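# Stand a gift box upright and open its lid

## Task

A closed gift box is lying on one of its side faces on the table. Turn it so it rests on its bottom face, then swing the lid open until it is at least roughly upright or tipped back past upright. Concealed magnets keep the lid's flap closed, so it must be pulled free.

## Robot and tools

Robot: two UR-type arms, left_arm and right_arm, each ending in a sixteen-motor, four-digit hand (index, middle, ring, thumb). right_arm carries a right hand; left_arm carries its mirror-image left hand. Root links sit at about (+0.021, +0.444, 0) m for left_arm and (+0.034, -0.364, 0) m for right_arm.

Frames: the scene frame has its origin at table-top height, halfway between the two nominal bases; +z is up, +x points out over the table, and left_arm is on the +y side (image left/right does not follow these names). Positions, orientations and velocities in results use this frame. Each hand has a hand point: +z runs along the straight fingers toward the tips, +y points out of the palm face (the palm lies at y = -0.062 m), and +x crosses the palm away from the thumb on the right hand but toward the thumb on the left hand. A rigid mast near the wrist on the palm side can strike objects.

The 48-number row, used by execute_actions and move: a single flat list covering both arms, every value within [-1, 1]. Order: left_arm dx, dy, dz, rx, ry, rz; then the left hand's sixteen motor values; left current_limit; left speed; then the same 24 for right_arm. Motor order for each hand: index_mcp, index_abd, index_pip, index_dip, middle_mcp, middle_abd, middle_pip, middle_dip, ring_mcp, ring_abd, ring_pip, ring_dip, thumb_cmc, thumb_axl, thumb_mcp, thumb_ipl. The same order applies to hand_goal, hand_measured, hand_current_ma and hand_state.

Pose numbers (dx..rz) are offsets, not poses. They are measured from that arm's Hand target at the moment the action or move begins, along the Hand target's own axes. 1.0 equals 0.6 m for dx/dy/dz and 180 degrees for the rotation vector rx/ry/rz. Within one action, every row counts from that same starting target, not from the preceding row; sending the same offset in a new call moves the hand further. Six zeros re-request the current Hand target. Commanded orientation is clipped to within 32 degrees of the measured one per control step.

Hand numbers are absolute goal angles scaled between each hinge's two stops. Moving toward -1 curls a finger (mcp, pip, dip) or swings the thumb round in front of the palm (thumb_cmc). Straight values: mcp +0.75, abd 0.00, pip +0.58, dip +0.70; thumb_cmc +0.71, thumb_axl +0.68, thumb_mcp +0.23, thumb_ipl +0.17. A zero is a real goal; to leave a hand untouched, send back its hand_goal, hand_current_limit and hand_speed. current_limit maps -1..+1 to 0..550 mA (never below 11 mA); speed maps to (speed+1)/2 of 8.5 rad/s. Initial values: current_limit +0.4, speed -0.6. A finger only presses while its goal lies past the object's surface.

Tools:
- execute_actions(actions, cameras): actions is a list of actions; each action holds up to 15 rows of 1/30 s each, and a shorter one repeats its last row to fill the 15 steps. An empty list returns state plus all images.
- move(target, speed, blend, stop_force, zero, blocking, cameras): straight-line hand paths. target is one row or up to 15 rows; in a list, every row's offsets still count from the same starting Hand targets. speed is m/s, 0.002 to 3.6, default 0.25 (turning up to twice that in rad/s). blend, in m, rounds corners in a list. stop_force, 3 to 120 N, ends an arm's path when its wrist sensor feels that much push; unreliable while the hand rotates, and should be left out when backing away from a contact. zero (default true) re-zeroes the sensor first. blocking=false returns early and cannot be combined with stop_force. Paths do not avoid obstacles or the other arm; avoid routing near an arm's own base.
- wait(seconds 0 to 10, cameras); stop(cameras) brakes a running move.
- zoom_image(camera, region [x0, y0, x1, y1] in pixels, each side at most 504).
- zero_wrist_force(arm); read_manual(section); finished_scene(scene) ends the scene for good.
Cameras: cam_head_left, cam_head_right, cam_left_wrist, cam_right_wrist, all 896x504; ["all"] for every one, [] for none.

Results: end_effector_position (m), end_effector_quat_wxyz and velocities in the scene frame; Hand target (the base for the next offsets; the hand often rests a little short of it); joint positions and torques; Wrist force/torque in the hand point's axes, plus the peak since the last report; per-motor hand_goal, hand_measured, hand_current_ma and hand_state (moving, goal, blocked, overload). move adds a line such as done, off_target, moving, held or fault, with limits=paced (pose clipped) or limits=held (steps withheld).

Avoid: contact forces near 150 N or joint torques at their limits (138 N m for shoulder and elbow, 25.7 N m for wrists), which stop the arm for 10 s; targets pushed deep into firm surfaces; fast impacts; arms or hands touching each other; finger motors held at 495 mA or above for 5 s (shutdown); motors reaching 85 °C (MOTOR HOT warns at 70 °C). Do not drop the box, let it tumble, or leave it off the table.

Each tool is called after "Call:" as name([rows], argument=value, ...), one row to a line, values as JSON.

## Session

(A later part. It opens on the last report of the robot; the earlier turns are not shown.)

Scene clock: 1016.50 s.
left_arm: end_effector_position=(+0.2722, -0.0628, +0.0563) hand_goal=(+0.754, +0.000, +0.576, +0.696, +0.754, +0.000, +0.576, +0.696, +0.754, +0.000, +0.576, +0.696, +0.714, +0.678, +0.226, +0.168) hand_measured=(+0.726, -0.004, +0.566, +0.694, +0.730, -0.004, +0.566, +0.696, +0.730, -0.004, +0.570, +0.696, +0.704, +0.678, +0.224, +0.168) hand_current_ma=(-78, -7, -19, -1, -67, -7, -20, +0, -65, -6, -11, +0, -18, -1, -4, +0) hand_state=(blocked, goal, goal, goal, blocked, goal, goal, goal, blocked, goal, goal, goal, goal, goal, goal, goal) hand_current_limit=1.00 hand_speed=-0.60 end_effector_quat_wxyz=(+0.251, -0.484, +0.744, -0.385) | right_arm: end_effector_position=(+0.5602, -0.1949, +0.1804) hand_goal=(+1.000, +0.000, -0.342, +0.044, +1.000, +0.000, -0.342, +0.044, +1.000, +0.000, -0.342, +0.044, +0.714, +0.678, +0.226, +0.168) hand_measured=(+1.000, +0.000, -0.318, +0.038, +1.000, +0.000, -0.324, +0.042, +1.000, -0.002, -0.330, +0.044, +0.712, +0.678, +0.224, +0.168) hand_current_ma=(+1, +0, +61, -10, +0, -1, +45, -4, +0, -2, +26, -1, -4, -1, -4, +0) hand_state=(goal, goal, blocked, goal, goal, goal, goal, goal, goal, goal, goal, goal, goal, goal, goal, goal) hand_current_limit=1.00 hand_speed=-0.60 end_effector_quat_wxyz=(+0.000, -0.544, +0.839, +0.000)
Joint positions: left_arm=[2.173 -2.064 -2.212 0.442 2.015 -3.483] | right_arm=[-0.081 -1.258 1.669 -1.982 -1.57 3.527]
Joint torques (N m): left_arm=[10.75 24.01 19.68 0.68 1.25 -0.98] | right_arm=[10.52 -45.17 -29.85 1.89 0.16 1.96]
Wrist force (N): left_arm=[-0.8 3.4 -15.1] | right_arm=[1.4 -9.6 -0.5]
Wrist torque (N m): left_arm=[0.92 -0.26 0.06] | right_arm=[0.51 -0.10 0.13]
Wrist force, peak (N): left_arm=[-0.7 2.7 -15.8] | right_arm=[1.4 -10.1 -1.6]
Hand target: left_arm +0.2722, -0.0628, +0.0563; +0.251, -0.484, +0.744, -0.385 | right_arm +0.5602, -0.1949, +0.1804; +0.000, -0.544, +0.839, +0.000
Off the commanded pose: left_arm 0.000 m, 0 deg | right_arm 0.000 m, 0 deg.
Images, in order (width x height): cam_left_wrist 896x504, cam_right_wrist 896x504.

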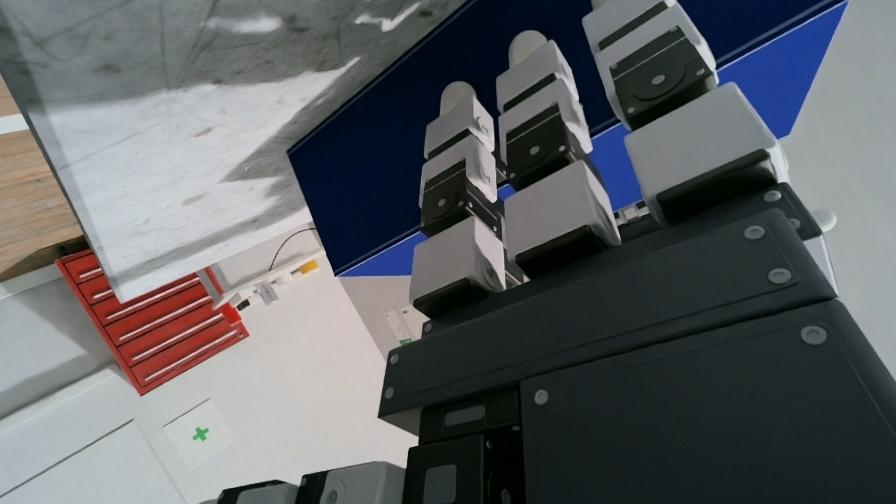

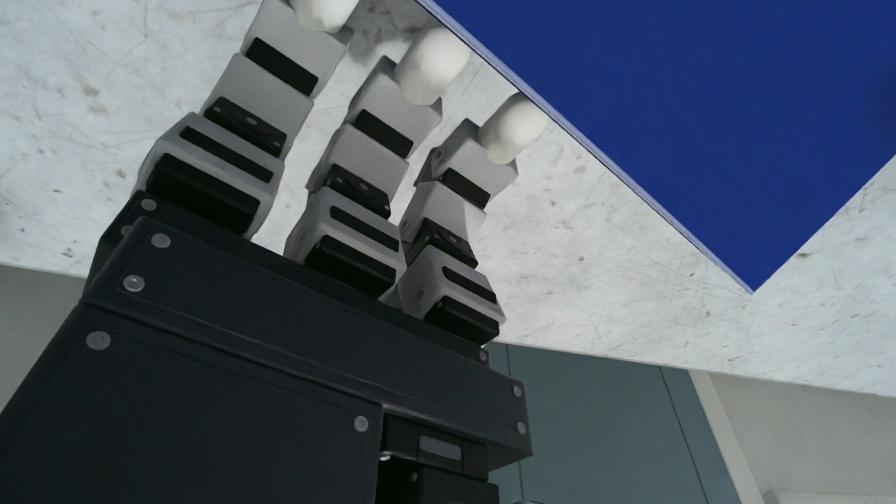

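Call:
zoom_image(camera="cam_right_wrist", region=[392, 0, 896, 300])

Call:
wait(seconds=0, cameras=["cam_head_right","cam_left_wrist"])

Call:
zoom_image(camera="cam_head_right", region=[370, 210, 550, 400])

Call:
zoom_image(camera="cam_left_wrist", region=[260, 0, 880, 300])

Scaled by 1.000.

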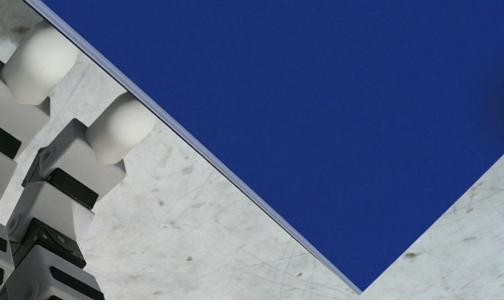

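Scene clock: 1027.80 s.
left_arm: end_effector_position=(+0.2722, -0.0628, +0.0563) hand_goal=(+0.754, +0.000, +0.576, +0.696, +0.754, +0.000, +0.576, +0.696, +0.754, +0.000, +0.576, +0.696, +0.714, +0.678, +0.226, +0.168) hand_measured=(+0.726, -0.004, +0.566, +0.694, +0.730, -0.004, +0.566, +0.696, +0.730, -0.004, +0.570, +0.696, +0.704, +0.678, +0.224, +0.168) hand_current_ma=(-78, -7, -19, -1, -67, -7, -20, +0, -65, -6, -11, +0, -18, -1, -4, +0) hand_state=(blocked, goal, goal, goal, blocked, goal, goal, goal, blocked, goal, goal, goal, goal, goal, goal, goal) hand_current_limit=1.00 hand_speed=-0.60 end_effector_quat_wxyz=(+0.251, -0.484, +0.744, -0.385) | right_arm: end_effector_position=(+0.5602, -0.1949, +0.1804) hand_goal=(+1.000, +0.000, -0.342, +0.044, +1.000, +0.000, -0.342, +0.044, +1.000, +0.000, -0.342, +0.044, +0.714, +0.678, +0.226, +0.168) hand_measured=(+1.000, +0.000, -0.318, +0.038, +1.000, +0.000, -0.324, +0.042, +1.000, -0.002, -0.330, +0.044, +0.712, +0.678, +0.224, +0.168) hand_current_ma=(+1, +0, +61, -10, +0, -1, +45, -4, +0, -2, +26, -1, -4, -1, -4, +0) hand_state=(goal, goal, blocked, goal, goal, goal, goal, goal, goal, goal, goal, goal, goal, goal, goal, goal) hand_current_limit=1.00 hand_speed=-0.60 end_effector_quat_wxyz=(+0.000, -0.544, +0.839, +0.000)
Joint positions: left_arm=[2.173 -2.064 -2.212 0.442 2.015 -3.483] | right_arm=[-0.081 -1.258 1.669 -1.982 -1.57 3.527]
Joint torques (N m): left_arm=[11.67 23.51 18.7 0.48 1.23 -0.56] | right_arm=[10.29 -45.32 -29.41 1.89 -0.77 1.91]
Wrist force (N): left_arm=[-0.7 2.2 -15.6] | right_arm=[1.4 -10.0 -1.8]
Wrist torque (N m): left_arm=[0.91 -0.25 0.06] | right_arm=[0.50 -0.08 0.12]
Wrist force, peak (N): left_arm=[-0.7 2.2 -15.8] | right_arm=[1.3 -10.2 -1.7]
Hand target: left_arm +0.2722, -0.0628, +0.0563; +0.251, -0.484, +0.744, -0.385 | right_arm +0.5602, -0.1949, +0.1804; +0.000, -0.544, +0.839, +0.000
Off the commanded pose: left_arm 0.000 m, 0 deg | right_arm 0.000 m, 0 deg.
Images, in order (width x height): cam_head_right 896x504, cam_left_wrist 896x504.

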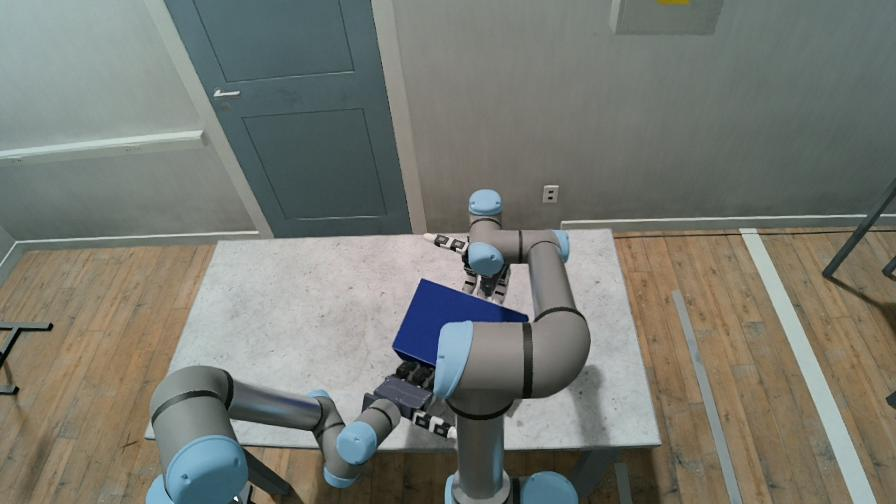

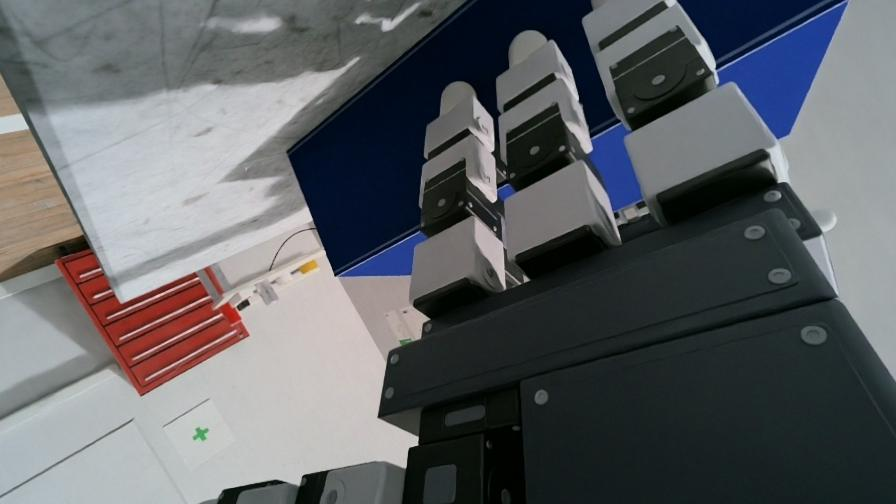

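Scaled by 2.653 from the camera's 896x504 image, which has a finer 1280x720 frame.

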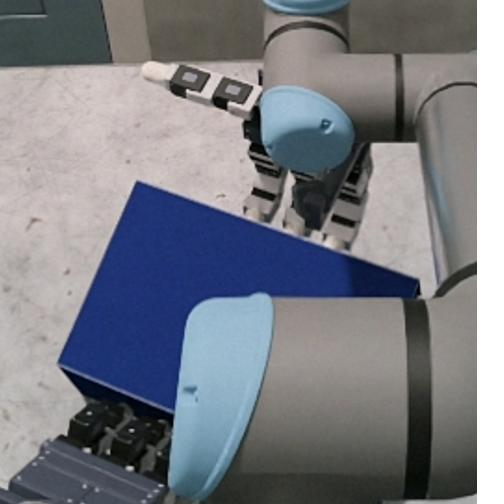

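Region (260, 0, 880, 300) is 620x300 pixels. A region can be at most 504 by 504 pixels.

Call:
move(target=[0,0,0,0,0,0,0.754,0,0.576,0.696,0.754,0,0.576,0.696,0.754,0,0.576,0.696,0.714,0.678,0.226,0.168,1,-0.6,0,0.03,-0.085,0,0,0,1,0,-0.343,0.044,1,0,-0.343,0.044,1,0,-0.343,0.044,0.714,0.678,0.226,0.168,1,-0.6], speed=0.03, stop_force=15, cameras=["cam_head_left","cam_left_wrist"])

Call:
zoom_image(camera="cam_head_left", region=[340, 210, 560, 440])

Scene clock: 1069.33 s.
left_arm: end_effector_position=(+0.2722, -0.0628, +0.0563) hand_goal=(+0.754, +0.000, +0.576, +0.696, +0.754, +0.000, +0.576, +0.696, +0.754, +0.000, +0.576, +0.696, +0.714, +0.678, +0.226, +0.168) hand_measured=(+0.734, -0.004, +0.570, +0.692, +0.734, -0.004, +0.568, +0.692, +0.730, -0.004, +0.570, +0.692, +0.704, +0.678, +0.224, +0.168) hand_current_ma=(-50, -5, -11, -5, -50, -4, -15, -6, -62, -5, -12, -5, -18, -1, -4, +0) hand_state=(goal, goal, goal, goal, goal, goal, goal, goal, blocked, goal, goal, goal, goal, goal, goal, goal) hand_current_limit=1.00 hand_speed=-0.60 end_effector_quat_wxyz=(+0.251, -0.484, +0.744, -0.385) | right_arm: end_effector_position=(+0.5438, -0.1877, +0.2314) hand_goal=(+1.000, +0.000, -0.342, +0.044, +1.000, +0.000, -0.342, +0.044, +1.000, +0.000, -0.342, +0.044, +0.714, +0.678, +0.226, +0.168) hand_measured=(+1.000, +0.000, -0.328, +0.050, +1.000, +0.000, -0.334, +0.046, +1.000, -0.002, -0.336, +0.044, +0.712, +0.678, +0.224, +0.168) hand_current_ma=(+0, +0, +34, +12, +0, -1, +16, +2, +0, -2, +11, +0, -4, -1, -4, +0) hand_state=(goal, goal, goal, goal, goal, goal, goal, goal, goal, goal, goal, goal, goal, goal, goal, goal) hand_current_limit=1.00 hand_speed=-0.60 end_effector_quat_wxyz=(+0.000, -0.544, +0.839, +0.000)
Joint positions: left_arm=[2.173 -2.064 -2.212 0.442 2.015 -3.483] | right_arm=[-0.069 -1.333 1.629 -1.867 -1.57 3.538]
Joint torques (N m): left_arm=[-5.12 25.82 19.92 5.42 1.15 -0.6] | right_arm=[6.65 -43.76 -34.82 -0.39 1.2 2.22]
Wrist force (N): left_arm=[-0.2 0.0 -0.9] | right_arm=[0.3 -0.5 -1.0]
Wrist torque (N m): left_arm=[0.06 0.03 0.15] | right_arm=[0.08 -0.01 -0.04]
Wrist force, peak (N): left_arm=[-0.7 2.7 -15.7] | right_arm=[1.6 -10.3 -1.6]
Hand target: left_arm +0.2722, -0.0628, +0.0563; +0.251, -0.484, +0.744, -0.385 | right_arm +0.5438, -0.1877, +0.2314; +0.000, -0.544, +0.839, +0.000
Off the commanded pose: left_arm 0.000 m, 0 deg | right_arm 0.000 m, 0 deg.
move: done
Images, in order (width x height): cam_head_left 896x504, cam_left_wrist 896x504.

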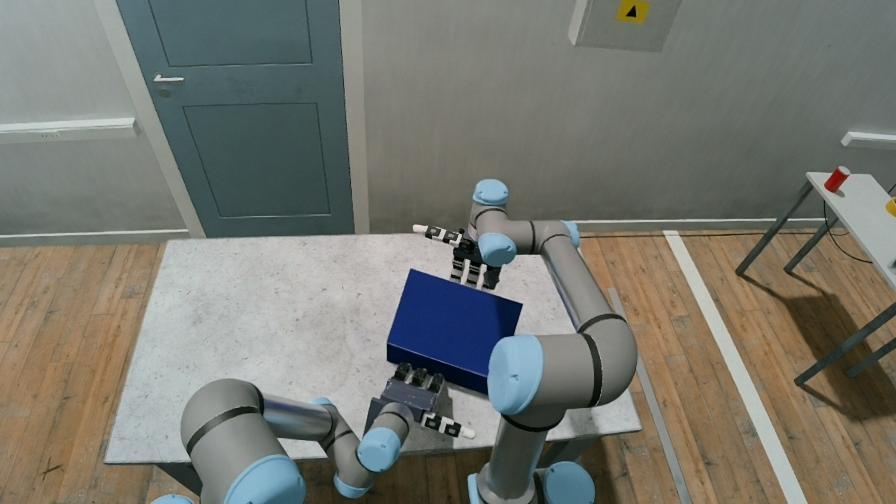

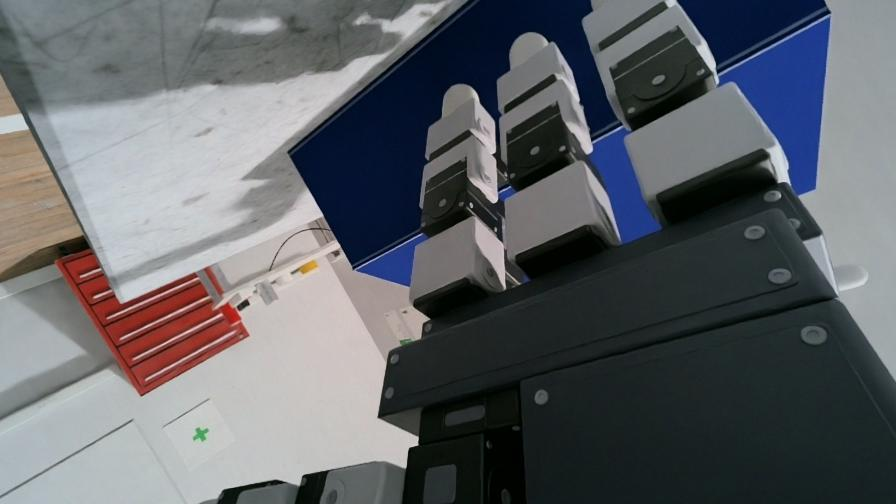

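Scaled by 2.191 from the camera's 896x504 image, which has a finer 1280x720 frame.

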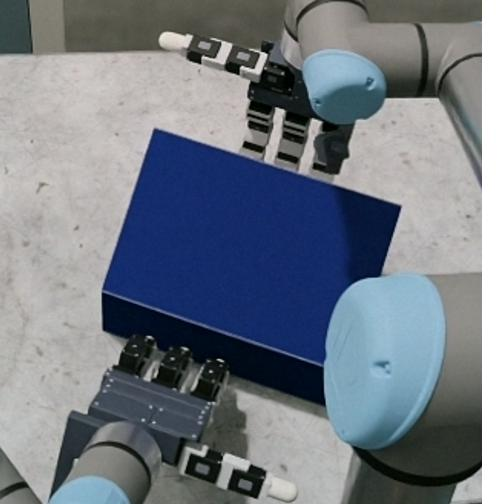

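Call:
wait(seconds=0, cameras=["cam_right_wrist","cam_head_left"])

Call:
zoom_image(camera="cam_head_left", region=[370, 250, 540, 360])

Scene clock: 1078.77 s.
left_arm: end_effector_position=(+0.2722, -0.0628, +0.0563) hand_goal=(+0.754, +0.000, +0.576, +0.696, +0.754, +0.000, +0.576, +0.696, +0.754, +0.000, +0.576, +0.696, +0.714, +0.678, +0.226, +0.168) hand_measured=(+0.734, -0.004, +0.570, +0.692, +0.734, -0.004, +0.568, +0.692, +0.730, -0.004, +0.570, +0.692, +0.704, +0.678, +0.224, +0.168) hand_current_ma=(-50, -5, -11, -5, -50, -4, -15, -6, -62, -5, -12, -5, -18, -1, -4, +0) hand_state=(goal, goal, goal, goal, goal, goal, goal, goal, blocked, goal, goal, goal, goal, goal, goal, goal) hand_current_limit=1.00 hand_speed=-0.60 end_effector_quat_wxyz=(+0.251, -0.484, +0.744, -0.385) | right_arm: end_effector_position=(+0.5438, -0.1877, +0.2314) hand_goal=(+1.000, +0.000, -0.342, +0.044, +1.000, +0.000, -0.342, +0.044, +1.000, +0.000, -0.342, +0.044, +0.714, +0.678, +0.226, +0.168) hand_measured=(+1.000, +0.000, -0.328, +0.050, +1.000, +0.000, -0.334, +0.046, +1.000, -0.002, -0.336, +0.044, +0.712, +0.678, +0.224, +0.168) hand_current_ma=(+0, +0, +34, +12, +0, -1, +16, +2, +0, -2, +11, +0, -4, -1, -4, +0) hand_state=(goal, goal, goal, goal, goal, goal, goal, goal, goal, goal, goal, goal, goal, goal, goal, goal) hand_current_limit=1.00 hand_speed=-0.60 end_effector_quat_wxyz=(+0.000, -0.544, +0.839, +0.000)
Joint positions: left_arm=[2.173 -2.064 -2.212 0.442 2.015 -3.483] | right_arm=[-0.069 -1.333 1.629 -1.867 -1.57 3.538]
Joint torques (N m): left_arm=[-6.78 29.06 18.44 5.4 1.17 -0.79] | right_arm=[7.06 -43.78 -34.33 -0.4 1.06 2.19]
Wrist force (N): left_arm=[-0.2 0.1 -1.1] | right_arm=[0.2 -0.7 -0.7]
Wrist torque (N m): left_arm=[0.07 0.02 0.16] | right_arm=[0.05 0.00 -0.05]
Wrist force, peak (N): left_arm=[-0.5 0.1 -1.2] | right_arm=[0.4 -1.0 -0.9]
Hand target: left_arm +0.2722, -0.0628, +0.0563; +0.251, -0.484, +0.744, -0.385 | right_arm +0.5438, -0.1877, +0.2314; +0.000, -0.544, +0.839, +0.000
Off the commanded pose: left_arm 0.000 m, 0 deg | right_arm 0.000 m, 0 deg.
Images, in order (width x height): cam_head_left 896x504, cam_right_wrist 896x504.

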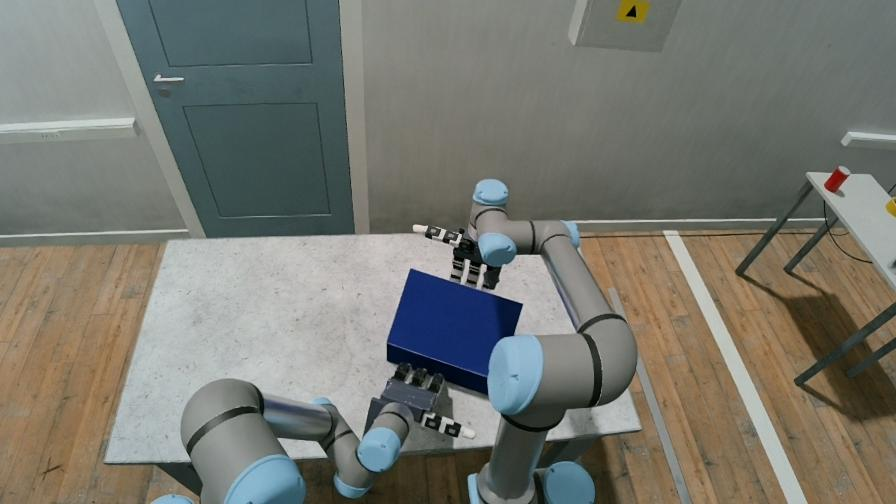

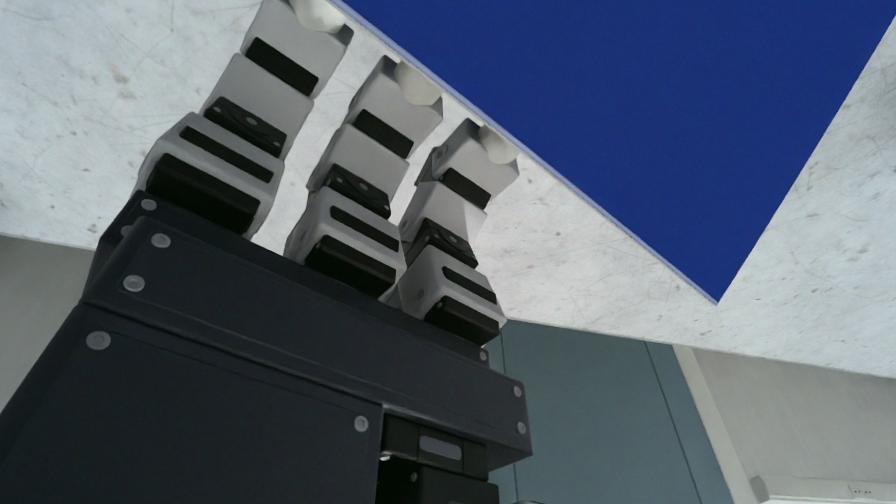

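Scaled by 2.965 from the camera's 896x504 image, which has a finer 1280x720 frame.

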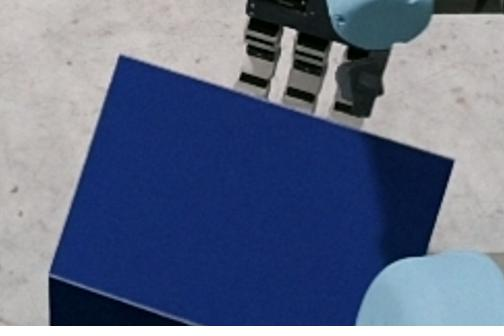

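Call:
move([
  [0,0,0,0,0,0,0.754,0,0.576,0.696,0.754,0,0.576,0.696,0.754,0,0.576,0.696,0.714,0.678,0.226,0.168,1,-0.6,0,0.04,-0.08,0,0,0,1,0,-0.343,0.044,1,0,-0.343,0.044,1,0,-0.343,0.044,0.714,0.678,0.226,0.168,1,-0.6],
  [0,0,0,0,0,0,0.754,0,0.576,0.696,0.754,0,0.576,0.696,0.754,0,0.576,0.696,0.714,0.678,0.226,0.168,1,-0.6,0,0.1,-0.125,0,0,0,1,0,-0.343,0.044,1,0,-0.343,0.044,1,0,-0.343,0.044,0.714,0.678,0.226,0.168,1,-0.6],
], speed=0.035, stop_force=12, cameras=["cam_head_left","cam_right_wrist"])

Call:
zoom_image(camera="cam_head_left", region=[340, 210, 560, 440])

Scene clock: 1094.67 s.
left_arm: end_effector_position=(+0.2722, -0.0628, +0.0563) hand_goal=(+0.754, +0.000, +0.576, +0.696, +0.754, +0.000, +0.576, +0.696, +0.754, +0.000, +0.576, +0.696, +0.714, +0.678, +0.226, +0.168) hand_measured=(+0.734, -0.004, +0.570, +0.692, +0.734, -0.004, +0.568, +0.692, +0.730, -0.004, +0.570, +0.692, +0.704, +0.678, +0.224, +0.168) hand_current_ma=(-50, -5, -11, -5, -50, -4, -15, -6, -62, -5, -12, -5, -18, -1, -4, +0) hand_state=(goal, goal, goal, goal, goal, goal, goal, goal, blocked, goal, goal, goal, goal, goal, goal, goal) hand_current_limit=1.00 hand_speed=-0.60 end_effector_quat_wxyz=(+0.251, -0.484, +0.744, -0.385) | right_arm: end_effector_position=(+0.4889, -0.1633, +0.3064) hand_goal=(+1.000, +0.000, -0.342, +0.044, +1.000, +0.000, -0.342, +0.044, +1.000, +0.000, -0.342, +0.044, +0.714, +0.678, +0.226, +0.168) hand_measured=(+1.000, +0.000, -0.332, +0.048, +1.000, +0.000, -0.336, +0.046, +1.000, -0.002, -0.336, +0.044, +0.712, +0.678, +0.224, +0.168) hand_current_ma=(+0, +0, +24, +6, +0, -1, +11, +2, +0, -2, +10, +0, -4, -1, -4, +0) hand_state=(goal, goal, goal, goal, goal, goal, goal, goal, goal, goal, goal, goal, goal, goal, goal, goal) hand_current_limit=1.00 hand_speed=-0.60 end_effector_quat_wxyz=(+0.000, -0.544, +0.839, +0.000)
Joint positions: left_arm=[2.173 -2.064 -2.212 0.442 2.015 -3.483] | right_arm=[-0.025 -1.483 1.611 -1.699 -1.57 3.583]
Joint torques (N m): left_arm=[-6.25 37.46 18.38 5.24 1.13 -0.63] | right_arm=[6.87 -37.9 -16.08 -0.26 1.14 2.2]
Wrist force (N): left_arm=[-0.4 0.1 -0.9] | right_arm=[0.0 -0.7 -1.7]
Wrist torque (N m): left_arm=[0.08 0.04 0.14] | right_arm=[0.13 -0.03 -0.03]
Wrist force, peak (N): left_arm=[-0.2 0.3 -1.4] | right_arm=[0.0 -1.3 -1.8]
Hand target: left_arm +0.2722, -0.0628, +0.0563; +0.251, -0.484, +0.744, -0.385 | right_arm +0.4889, -0.1633, +0.3064; +0.000, -0.544, +0.839, +0.000
Off the commanded pose: left_arm 0.000 m, 0 deg | right_arm 0.000 m, 0 deg.
move: done
Images, in order (width x height): cam_head_left 896x504, cam_right_wrist 896x504.

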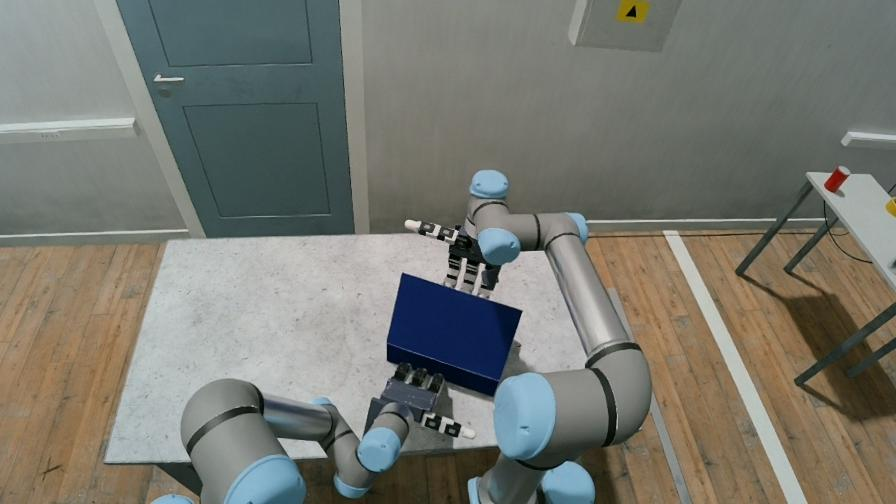

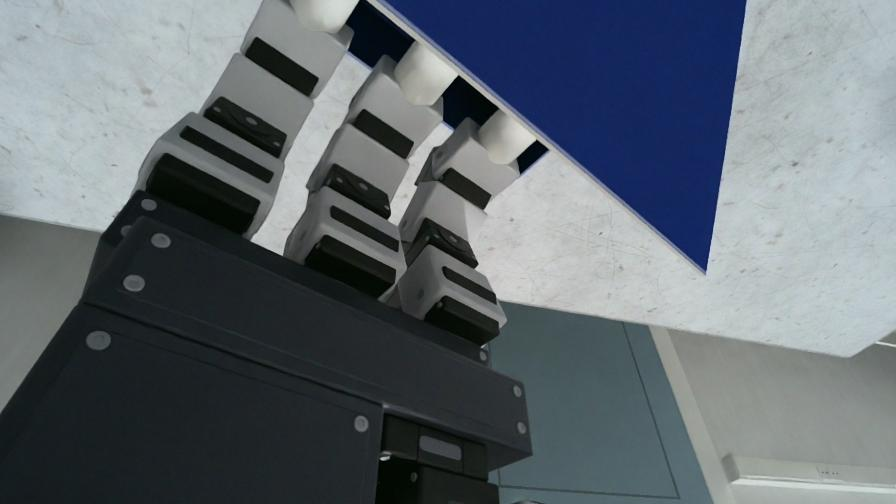

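Scaled by 2.191 from the camera's 896x504 image, which has a finer 1280x720 frame.

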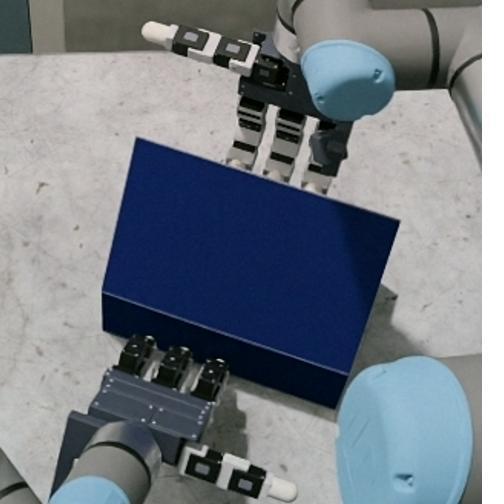

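Call:
move([
  [0,0,0,0,0,0,0.754,0,0.576,0.696,0.754,0,0.576,0.696,0.754,0,0.576,0.696,0.714,0.678,0.226,0.168,1,-0.6,0,0.06,-0.05,0,0,0,1,0,-0.343,0.044,1,0,-0.343,0.044,1,0,-0.343,0.044,0.714,0.678,0.226,0.168,1,-0.6],
  [0,0,0,0,0,0,0.754,0,0.576,0.696,0.754,0,0.576,0.696,0.754,0,0.576,0.696,0.714,0.678,0.226,0.168,1,-0.6,0,0.14,-0.07,0,0,0,1,0,-0.343,0.044,1,0,-0.343,0.044,1,0,-0.343,0.044,0.714,0.678,0.226,0.168,1,-0.6],
], speed=0.035, stop_force=12, cameras=["cam_head_left","cam_right_wrist"])

Call:
zoom_image(camera="cam_head_left", region=[340, 210, 560, 440])

Scene clock: 1115.53 s.
left_arm: end_effector_position=(+0.2722, -0.0628, +0.0563) hand_goal=(+0.754, +0.000, +0.576, +0.696, +0.754, +0.000, +0.576, +0.696, +0.754, +0.000, +0.576, +0.696, +0.714, +0.678, +0.226, +0.168) hand_measured=(+0.734, -0.004, +0.570, +0.692, +0.734, -0.004, +0.568, +0.692, +0.730, -0.004, +0.570, +0.692, +0.704, +0.678, +0.224, +0.168) hand_current_ma=(-50, -5, -11, -5, -50, -4, -15, -6, -62, -5, -12, -5, -18, -1, -4, +0) hand_state=(goal, goal, goal, goal, goal, goal, goal, goal, blocked, goal, goal, goal, goal, goal, goal, goal) hand_current_limit=1.00 hand_speed=-0.60 end_effector_quat_wxyz=(+0.251, -0.484, +0.744, -0.385) | right_arm: end_effector_position=(+0.4122, -0.1292, +0.3485) hand_goal=(+1.000, +0.000, -0.342, +0.044, +1.000, +0.000, -0.342, +0.044, +1.000, +0.000, -0.342, +0.044, +0.714, +0.678, +0.226, +0.168) hand_measured=(+1.000, +0.000, -0.340, +0.044, +1.000, +0.000, -0.336, +0.046, +1.000, -0.002, -0.336, +0.044, +0.712, +0.678, +0.224, +0.168) hand_current_ma=(+0, +0, +3, +1, +0, -1, +11, +2, +0, -2, +10, +0, -4, -1, -4, +0) hand_state=(goal, goal, goal, goal, goal, goal, goal, goal, goal, goal, goal, goal, goal, goal, goal, goal) hand_current_limit=1.00 hand_speed=-0.60 end_effector_quat_wxyz=(+0.000, -0.544, +0.839, +0.000)
Joint positions: left_arm=[2.173 -2.064 -2.212 0.442 2.015 -3.483] | right_arm=[0.054 -1.641 1.663 -1.593 -1.57 3.661]
Joint torques (N m): left_arm=[-4.46 45.68 19.15 5.38 0.88 -0.55] | right_arm=[7.01 -30.86 -16.35 -0.48 0.3 2.25]
Wrist force (N): left_arm=[0.0 0.4 -1.2] | right_arm=[0.3 -0.8 -1.5]
Wrist torque (N m): left_arm=[0.11 -0.01 0.16] | right_arm=[0.04 0.02 -0.05]
Wrist force, peak (N): left_arm=[-0.1 0.1 -1.4] | right_arm=[0.0 -0.8 -2.3]
Hand target: left_arm +0.2722, -0.0628, +0.0563; +0.251, -0.484, +0.744, -0.385 | right_arm +0.4122, -0.1292, +0.3485; +0.000, -0.544, +0.839, +0.000
Off the commanded pose: left_arm 0.000 m, 0 deg | right_arm 0.000 m, 0 deg.
move: done
Images, in order (width x height): cam_head_left 896x504, cam_right_wrist 896x504.

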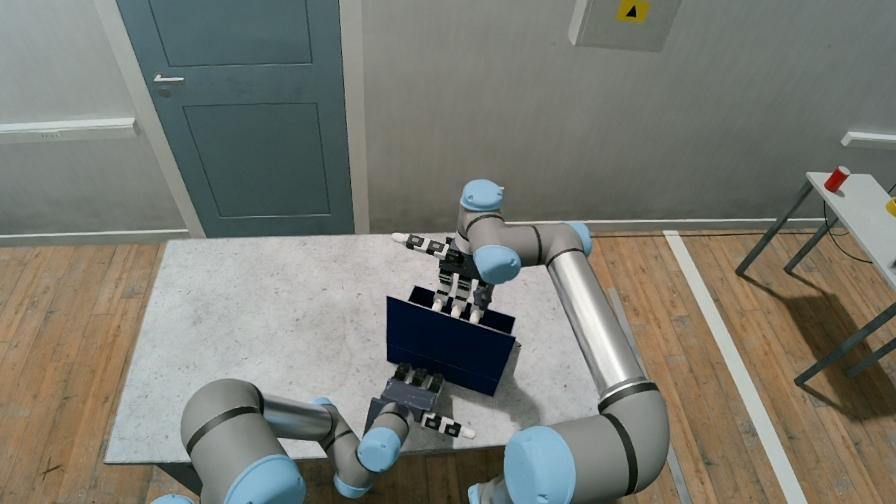

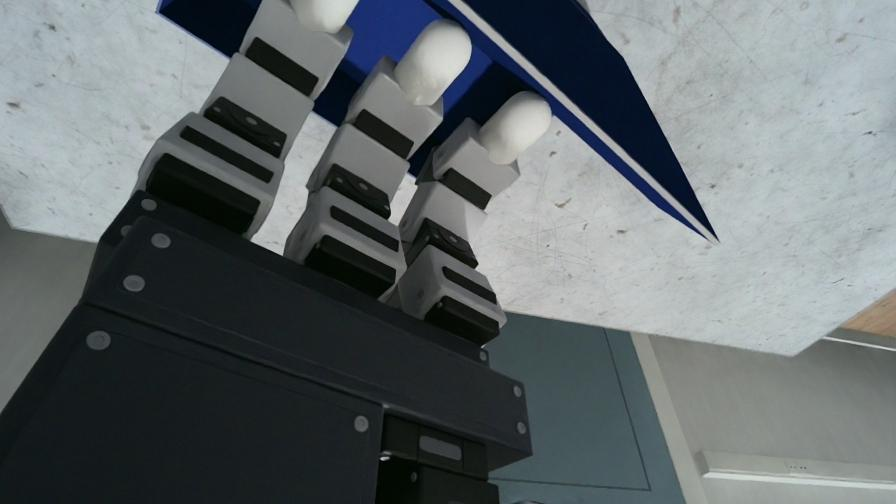

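Scaled by 2.191 from the camera's 896x504 image, which has a finer 1280x720 frame.

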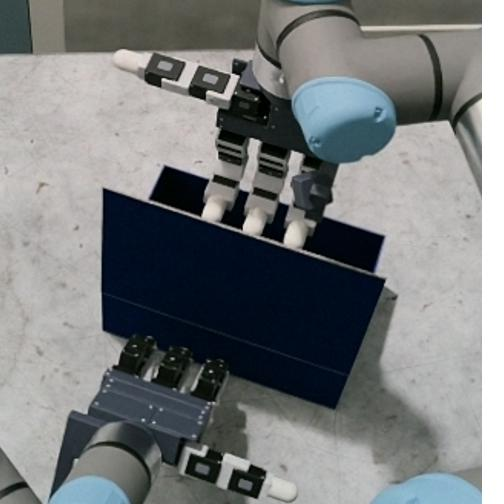

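Call:
move(target=[0,0,0,0,0,0,0.754,0,0.576,0.696,0.754,0,0.576,0.696,0.754,0,0.576,0.696,0.714,0.678,0.226,0.168,1,-0.6,0,0.07,0.01,0,0,0,1,0,-0.343,0.044,1,0,-0.343,0.044,1,0,-0.343,0.044,0.714,0.678,0.226,0.168,1,-0.6], speed=0.02, stop_force=8, cameras=["cam_head_left","cam_right_wrist"])

Call:
zoom_image(camera="cam_head_left", region=[340, 210, 560, 440])

Scene clock: 1134.63 s.
left_arm: end_effector_position=(+0.2722, -0.0628, +0.0563) hand_goal=(+0.754, +0.000, +0.576, +0.696, +0.754, +0.000, +0.576, +0.696, +0.754, +0.000, +0.576, +0.696, +0.714, +0.678, +0.226, +0.168) hand_measured=(+0.736, -0.004, +0.570, +0.692, +0.736, -0.004, +0.568, +0.692, +0.732, -0.004, +0.570, +0.692, +0.704, +0.678, +0.224, +0.168) hand_current_ma=(-48, -4, -11, -5, -47, -4, -14, -6, -59, -5, -11, -5, -18, -1, -4, +0) hand_state=(goal, goal, goal, goal, goal, goal, goal, goal, blocked, goal, goal, goal, goal, goal, goal, goal) hand_current_limit=1.00 hand_speed=-0.60 end_effector_quat_wxyz=(+0.251, -0.484, +0.744, -0.385) | right_arm: end_effector_position=(+0.3738, -0.1121, +0.3425) hand_goal=(+1.000, +0.000, -0.342, +0.044, +1.000, +0.000, -0.342, +0.044, +1.000, +0.000, -0.342, +0.044, +0.714, +0.678, +0.226, +0.168) hand_measured=(+1.000, +0.000, -0.340, +0.044, +1.000, +0.000, -0.336, +0.046, +1.000, -0.002, -0.336, +0.044, +0.712, +0.678, +0.224, +0.168) hand_current_ma=(+0, +0, +2, +1, +0, -1, +11, +2, +0, -2, +10, +0, -4, -1, -4, +0) hand_state=(goal, goal, goal, goal, goal, goal, goal, goal, goal, goal, goal, goal, goal, goal, goal, goal) hand_current_limit=1.00 hand_speed=-0.60 end_effector_quat_wxyz=(+0.000, -0.544, +0.839, +0.000)
Joint positions: left_arm=[2.173 -2.064 -2.212 0.442 2.015 -3.483] | right_arm=[0.102 -1.711 1.74 -1.6 -1.57 3.71]
Joint torques (N m): left_arm=[-4.02 45.08 18.26 4.34 0.72 -0.48] | right_arm=[6.34 -28.06 -16.46 -4.1 -1.85 2.3]
Wrist force (N): left_arm=[-0.2 0.8 -1.0] | right_arm=[0.2 -0.5 -1.5]
Wrist torque (N m): left_arm=[0.14 0.01 0.15] | right_arm=[0.07 0.02 -0.02]
Wrist force, peak (N): left_arm=[-0.3 2.0 -1.1] | right_arm=[0.2 -0.7 -2.1]
Hand target: left_arm +0.2722, -0.0628, +0.0563; +0.251, -0.484, +0.744, -0.385 | right_arm +0.3738, -0.1121, +0.3425; +0.000, -0.544, +0.839, +0.000
Off the commanded pose: left_arm 0.000 m, 0 deg | right_arm 0.000 m, 0 deg.
move: done
Images, in order (width x height): cam_head_left 896x504, cam_right_wrist 896x504.

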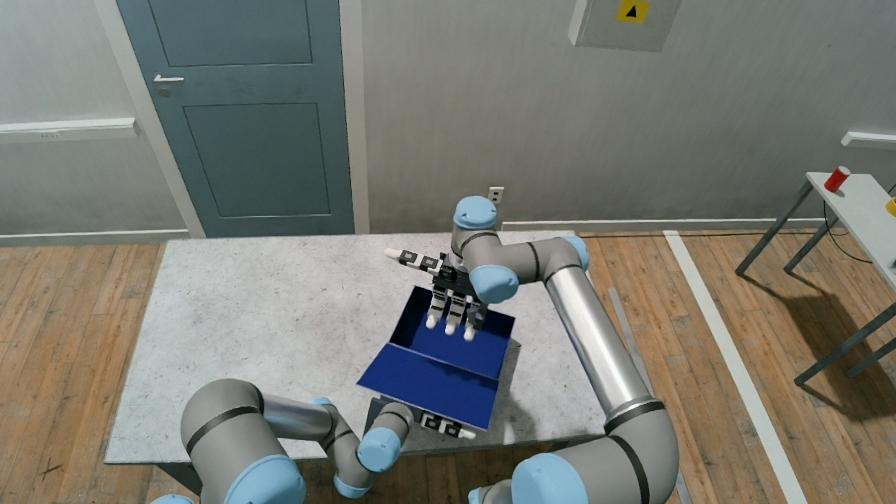

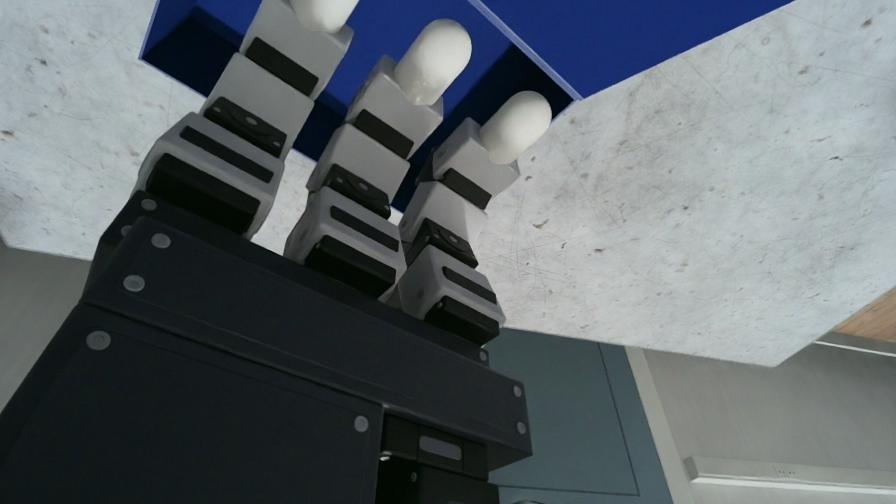

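Scaled by 2.191 from the camera's 896x504 image, which has a finer 1280x720 frame.

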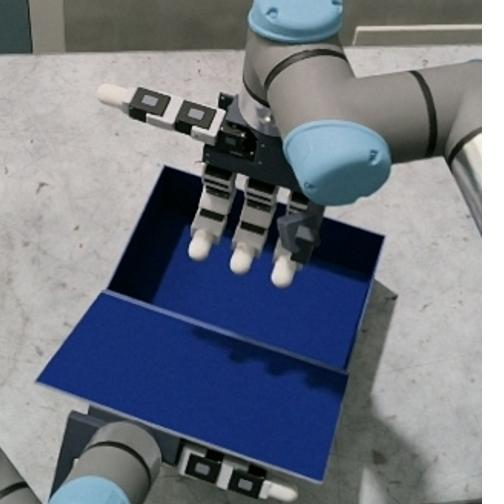

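Call:
move(target=[-0.066,0.096,-0.137,0,0,0,0.754,0,0.576,0.696,0.754,0,0.576,0.696,0.754,0,0.576,0.696,0.714,0.678,0.226,0.168,1,-0.6,0,-0.15,-0.1,0,0,0,1,0,-0.343,0.044,1,0,-0.343,0.044,1,0,-0.343,0.044,0.714,0.678,0.226,0.168,1,-0.6], speed=0.03, cameras=["cam_head_left","cam_left_wrist"])

Call:
zoom_image(camera="cam_head_left", region=[340, 210, 560, 440])

Scene clock: 1158.03 s.
left_arm: end_effector_position=(+0.1966, +0.0139, +0.0567) hand_goal=(+0.754, +0.000, +0.576, +0.696, +0.754, +0.000, +0.576, +0.696, +0.754, +0.000, +0.576, +0.696, +0.714, +0.678, +0.226, +0.168) hand_measured=(+0.736, -0.004, +0.570, +0.692, +0.736, -0.002, +0.568, +0.692, +0.732, -0.004, +0.570, +0.692, +0.704, +0.678, +0.224, +0.168) hand_current_ma=(-48, -4, -10, -5, -47, -4, -14, -6, -58, -4, -11, -5, -18, -1, -4, +0) hand_state=(goal, goal, goal, goal, goal, goal, goal, goal, blocked, goal, goal, goal, goal, goal, goal, goal) hand_current_limit=1.00 hand_speed=-0.60 end_effector_quat_wxyz=(+0.251, -0.484, +0.744, -0.385) | right_arm: end_effector_position=(+0.4560, -0.1488, +0.4024) hand_goal=(+1.000, +0.000, -0.342, +0.044, +1.000, +0.000, -0.342, +0.044, +1.000, +0.000, -0.342, +0.044, +0.714, +0.678, +0.226, +0.168) hand_measured=(+1.000, +0.000, -0.340, +0.044, +1.000, +0.000, -0.336, +0.046, +1.000, -0.002, -0.336, +0.044, +0.712, +0.678, +0.224, +0.168) hand_current_ma=(+0, +0, +2, +1, +0, -1, +11, +2, +0, -2, +10, +0, -4, -1, -4, +0) hand_state=(goal, goal, goal, goal, goal, goal, goal, goal, goal, goal, goal, goal, goal, goal, goal, goal) hand_current_limit=1.00 hand_speed=-0.60 end_effector_quat_wxyz=(+0.000, -0.544, +0.839, +0.000)
Joint positions: left_arm=[2.115 -1.942 -2.477 0.566 2.059 -3.525] | right_arm=[0.006 -1.551 1.438 -1.457 -1.57 3.613]
Joint torques (N m): left_arm=[-6.38 42.41 -2.54 5.51 2.23 -1.25] | right_arm=[-5.82 -10.15 -35.66 -0.47 2.36 -1.83]
Wrist force (N): left_arm=[-0.3 0.4 -0.6] | right_arm=[0.2 -0.1 -2.0]
Wrist torque (N m): left_arm=[0.03 -0.01 0.19] | right_arm=[0.15 0.04 0.09]
Wrist force, peak (N): left_arm=[-0.4 1.2 -1.0] | right_arm=[0.3 -0.3 -2.1]
Hand target: left_arm +0.1965, +0.0140, +0.0567; +0.251, -0.484, +0.744, -0.385 | right_arm +0.4560, -0.1488, +0.4024; +0.000, -0.544, +0.839, +0.000
Off the commanded pose: left_arm 0.000 m, 0 deg | right_arm 0.000 m, 0 deg.
move: done
Images, in order (width x height): cam_head_left 896x504, cam_left_wrist 896x504.

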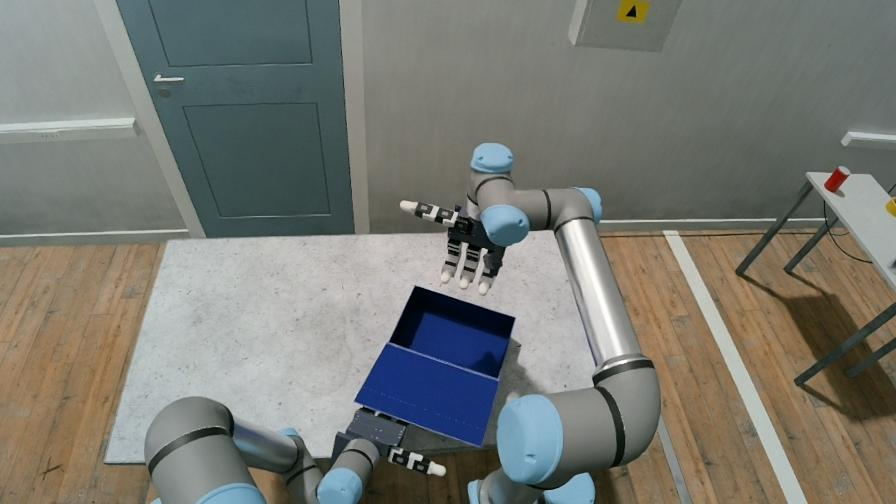

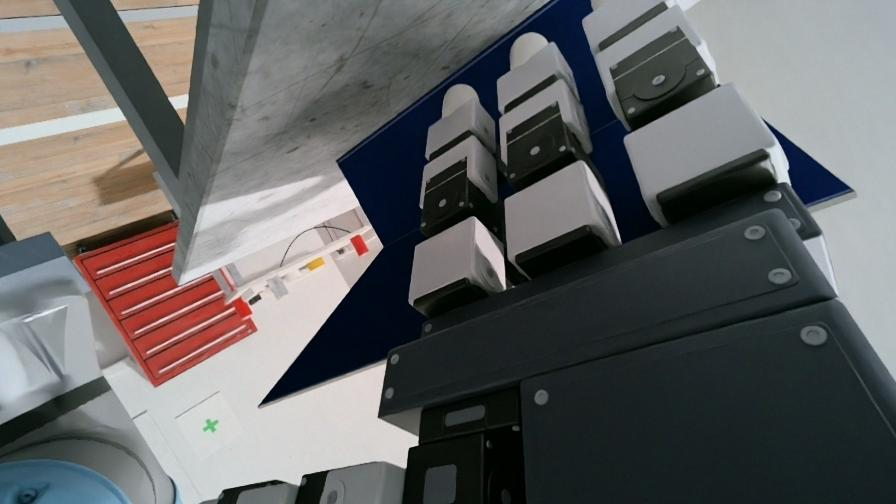

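Scaled by 2.191 from the camera's 896x504 image, which has a finer 1280x720 frame.

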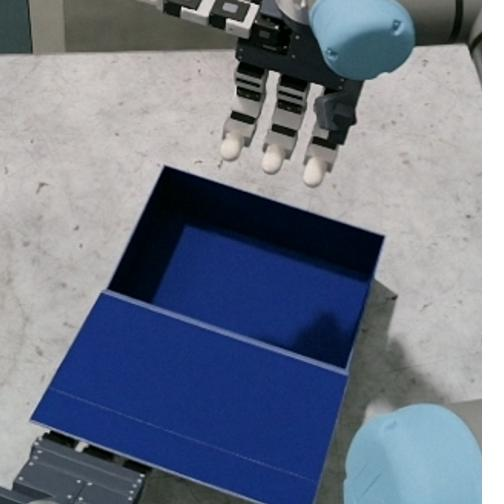

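Call:
move(target=[-0.08,0.125,-0.19,0,0,0,0.754,0,0.576,0.696,0.754,0,0.576,0.696,0.754,0,0.576,0.696,0.714,0.678,0.226,0.168,1,-0.6,0,-0.1,-0.1,0,0,0,1,0,-0.343,0.044,1,0,-0.343,0.044,1,0,-0.343,0.044,0.714,0.678,0.226,0.168,1,-0.6], speed=0.03, cameras=["cam_head_left","cam_left_wrist"])

Call:
zoom_image(camera="cam_head_left", region=[320, 260, 560, 504])

Scene clock: 1173.03 s.
left_arm: end_effector_position=(+0.0913, +0.1130, +0.0612) hand_goal=(+0.754, +0.000, +0.576, +0.696, +0.754, +0.000, +0.576, +0.696, +0.754, +0.000, +0.576, +0.696, +0.714, +0.678, +0.226, +0.168) hand_measured=(+0.734, -0.002, +0.570, +0.692, +0.734, -0.002, +0.568, +0.692, +0.732, -0.004, +0.570, +0.692, +0.704, +0.678, +0.224, +0.168) hand_current_ma=(-50, -3, -11, -5, -50, -3, -15, -6, -56, -4, -11, -5, -18, -1, -4, +0) hand_state=(goal, goal, goal, goal, goal, goal, goal, goal, blocked, goal, goal, goal, goal, goal, goal, goal) hand_current_limit=1.00 hand_speed=-0.60 end_effector_quat_wxyz=(+0.251, -0.484, +0.744, -0.385) | right_arm: end_effector_position=(+0.5108, -0.1733, +0.4624) hand_goal=(+1.000, +0.000, -0.342, +0.044, +1.000, +0.000, -0.342, +0.044, +1.000, +0.000, -0.342, +0.044, +0.714, +0.678, +0.226, +0.168) hand_measured=(+1.000, +0.000, -0.340, +0.044, +1.000, +0.000, -0.336, +0.046, +1.000, -0.002, -0.336, +0.044, +0.712, +0.678, +0.224, +0.168) hand_current_ma=(+0, +0, +2, +1, +0, -1, +11, +2, +0, -2, +10, +0, -4, -1, -4, +0) hand_state=(goal, goal, goal, goal, goal, goal, goal, goal, goal, goal, goal, goal, goal, goal, goal, goal) hand_current_limit=1.00 hand_speed=-0.60 end_effector_quat_wxyz=(+0.000, -0.544, +0.839, +0.000)
Joint positions: left_arm=[1.928 -1.768 -2.77 0.606 2.196 -3.675] | right_arm=[-0.044 -1.408 1.123 -1.286 -1.57 3.563]
Joint torques (N m): left_arm=[-5.36 29.07 -5.71 1.08 2.56 -1.1] | right_arm=[-6.52 -14.8 -34.98 -0.46 2.19 -1.88]
Wrist force (N): left_arm=[-0.7 0.2 -0.7] | right_arm=[0.6 -0.7 -1.2]
Wrist torque (N m): left_arm=[0.09 0.05 0.08] | right_arm=[-0.04 0.01 0.19]
Wrist force, peak (N): left_arm=[-0.1 1.9 0.3] | right_arm=[0.5 -0.2 -2.1]
Hand target: left_arm +0.0912, +0.1131, +0.0612; +0.251, -0.484, +0.744, -0.385 | right_arm +0.5108, -0.1733, +0.4624; +0.000, -0.544, +0.839, +0.000
Off the commanded pose: left_arm 0.000 m, 0 deg | right_arm 0.000 m, 0 deg.
move: done
Images, in order (width x height): cam_head_left 896x504, cam_left_wrist 896x504.

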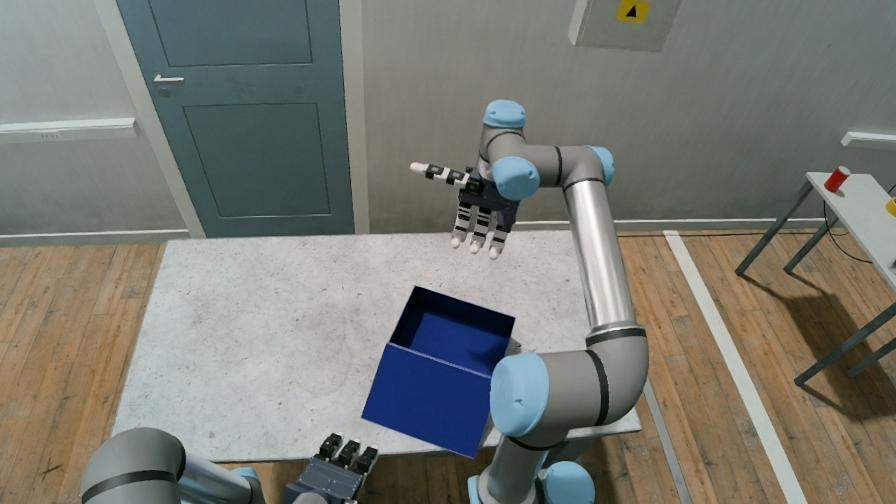

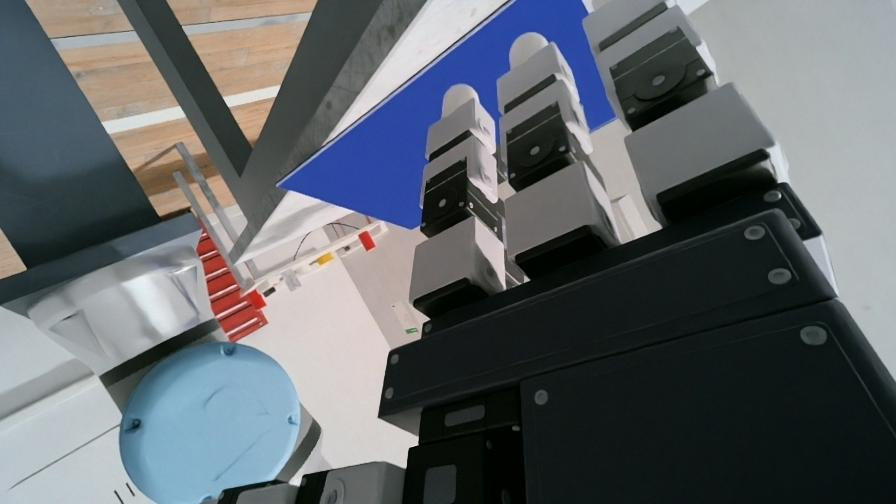

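Scaled by 2.066 from the camera's 896x504 image, which has a finer 1280x720 frame.

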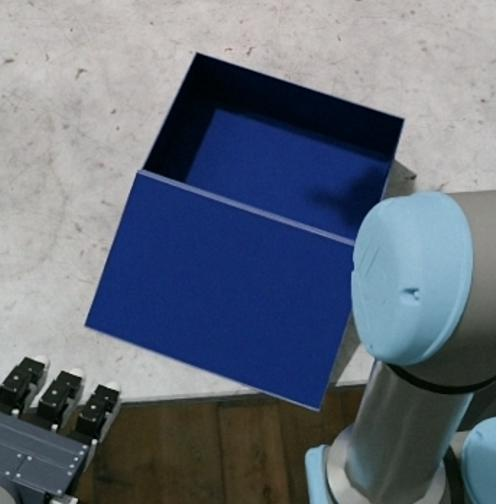

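Call:
finished_scene(scene=1)

The scene is finished: the task was done.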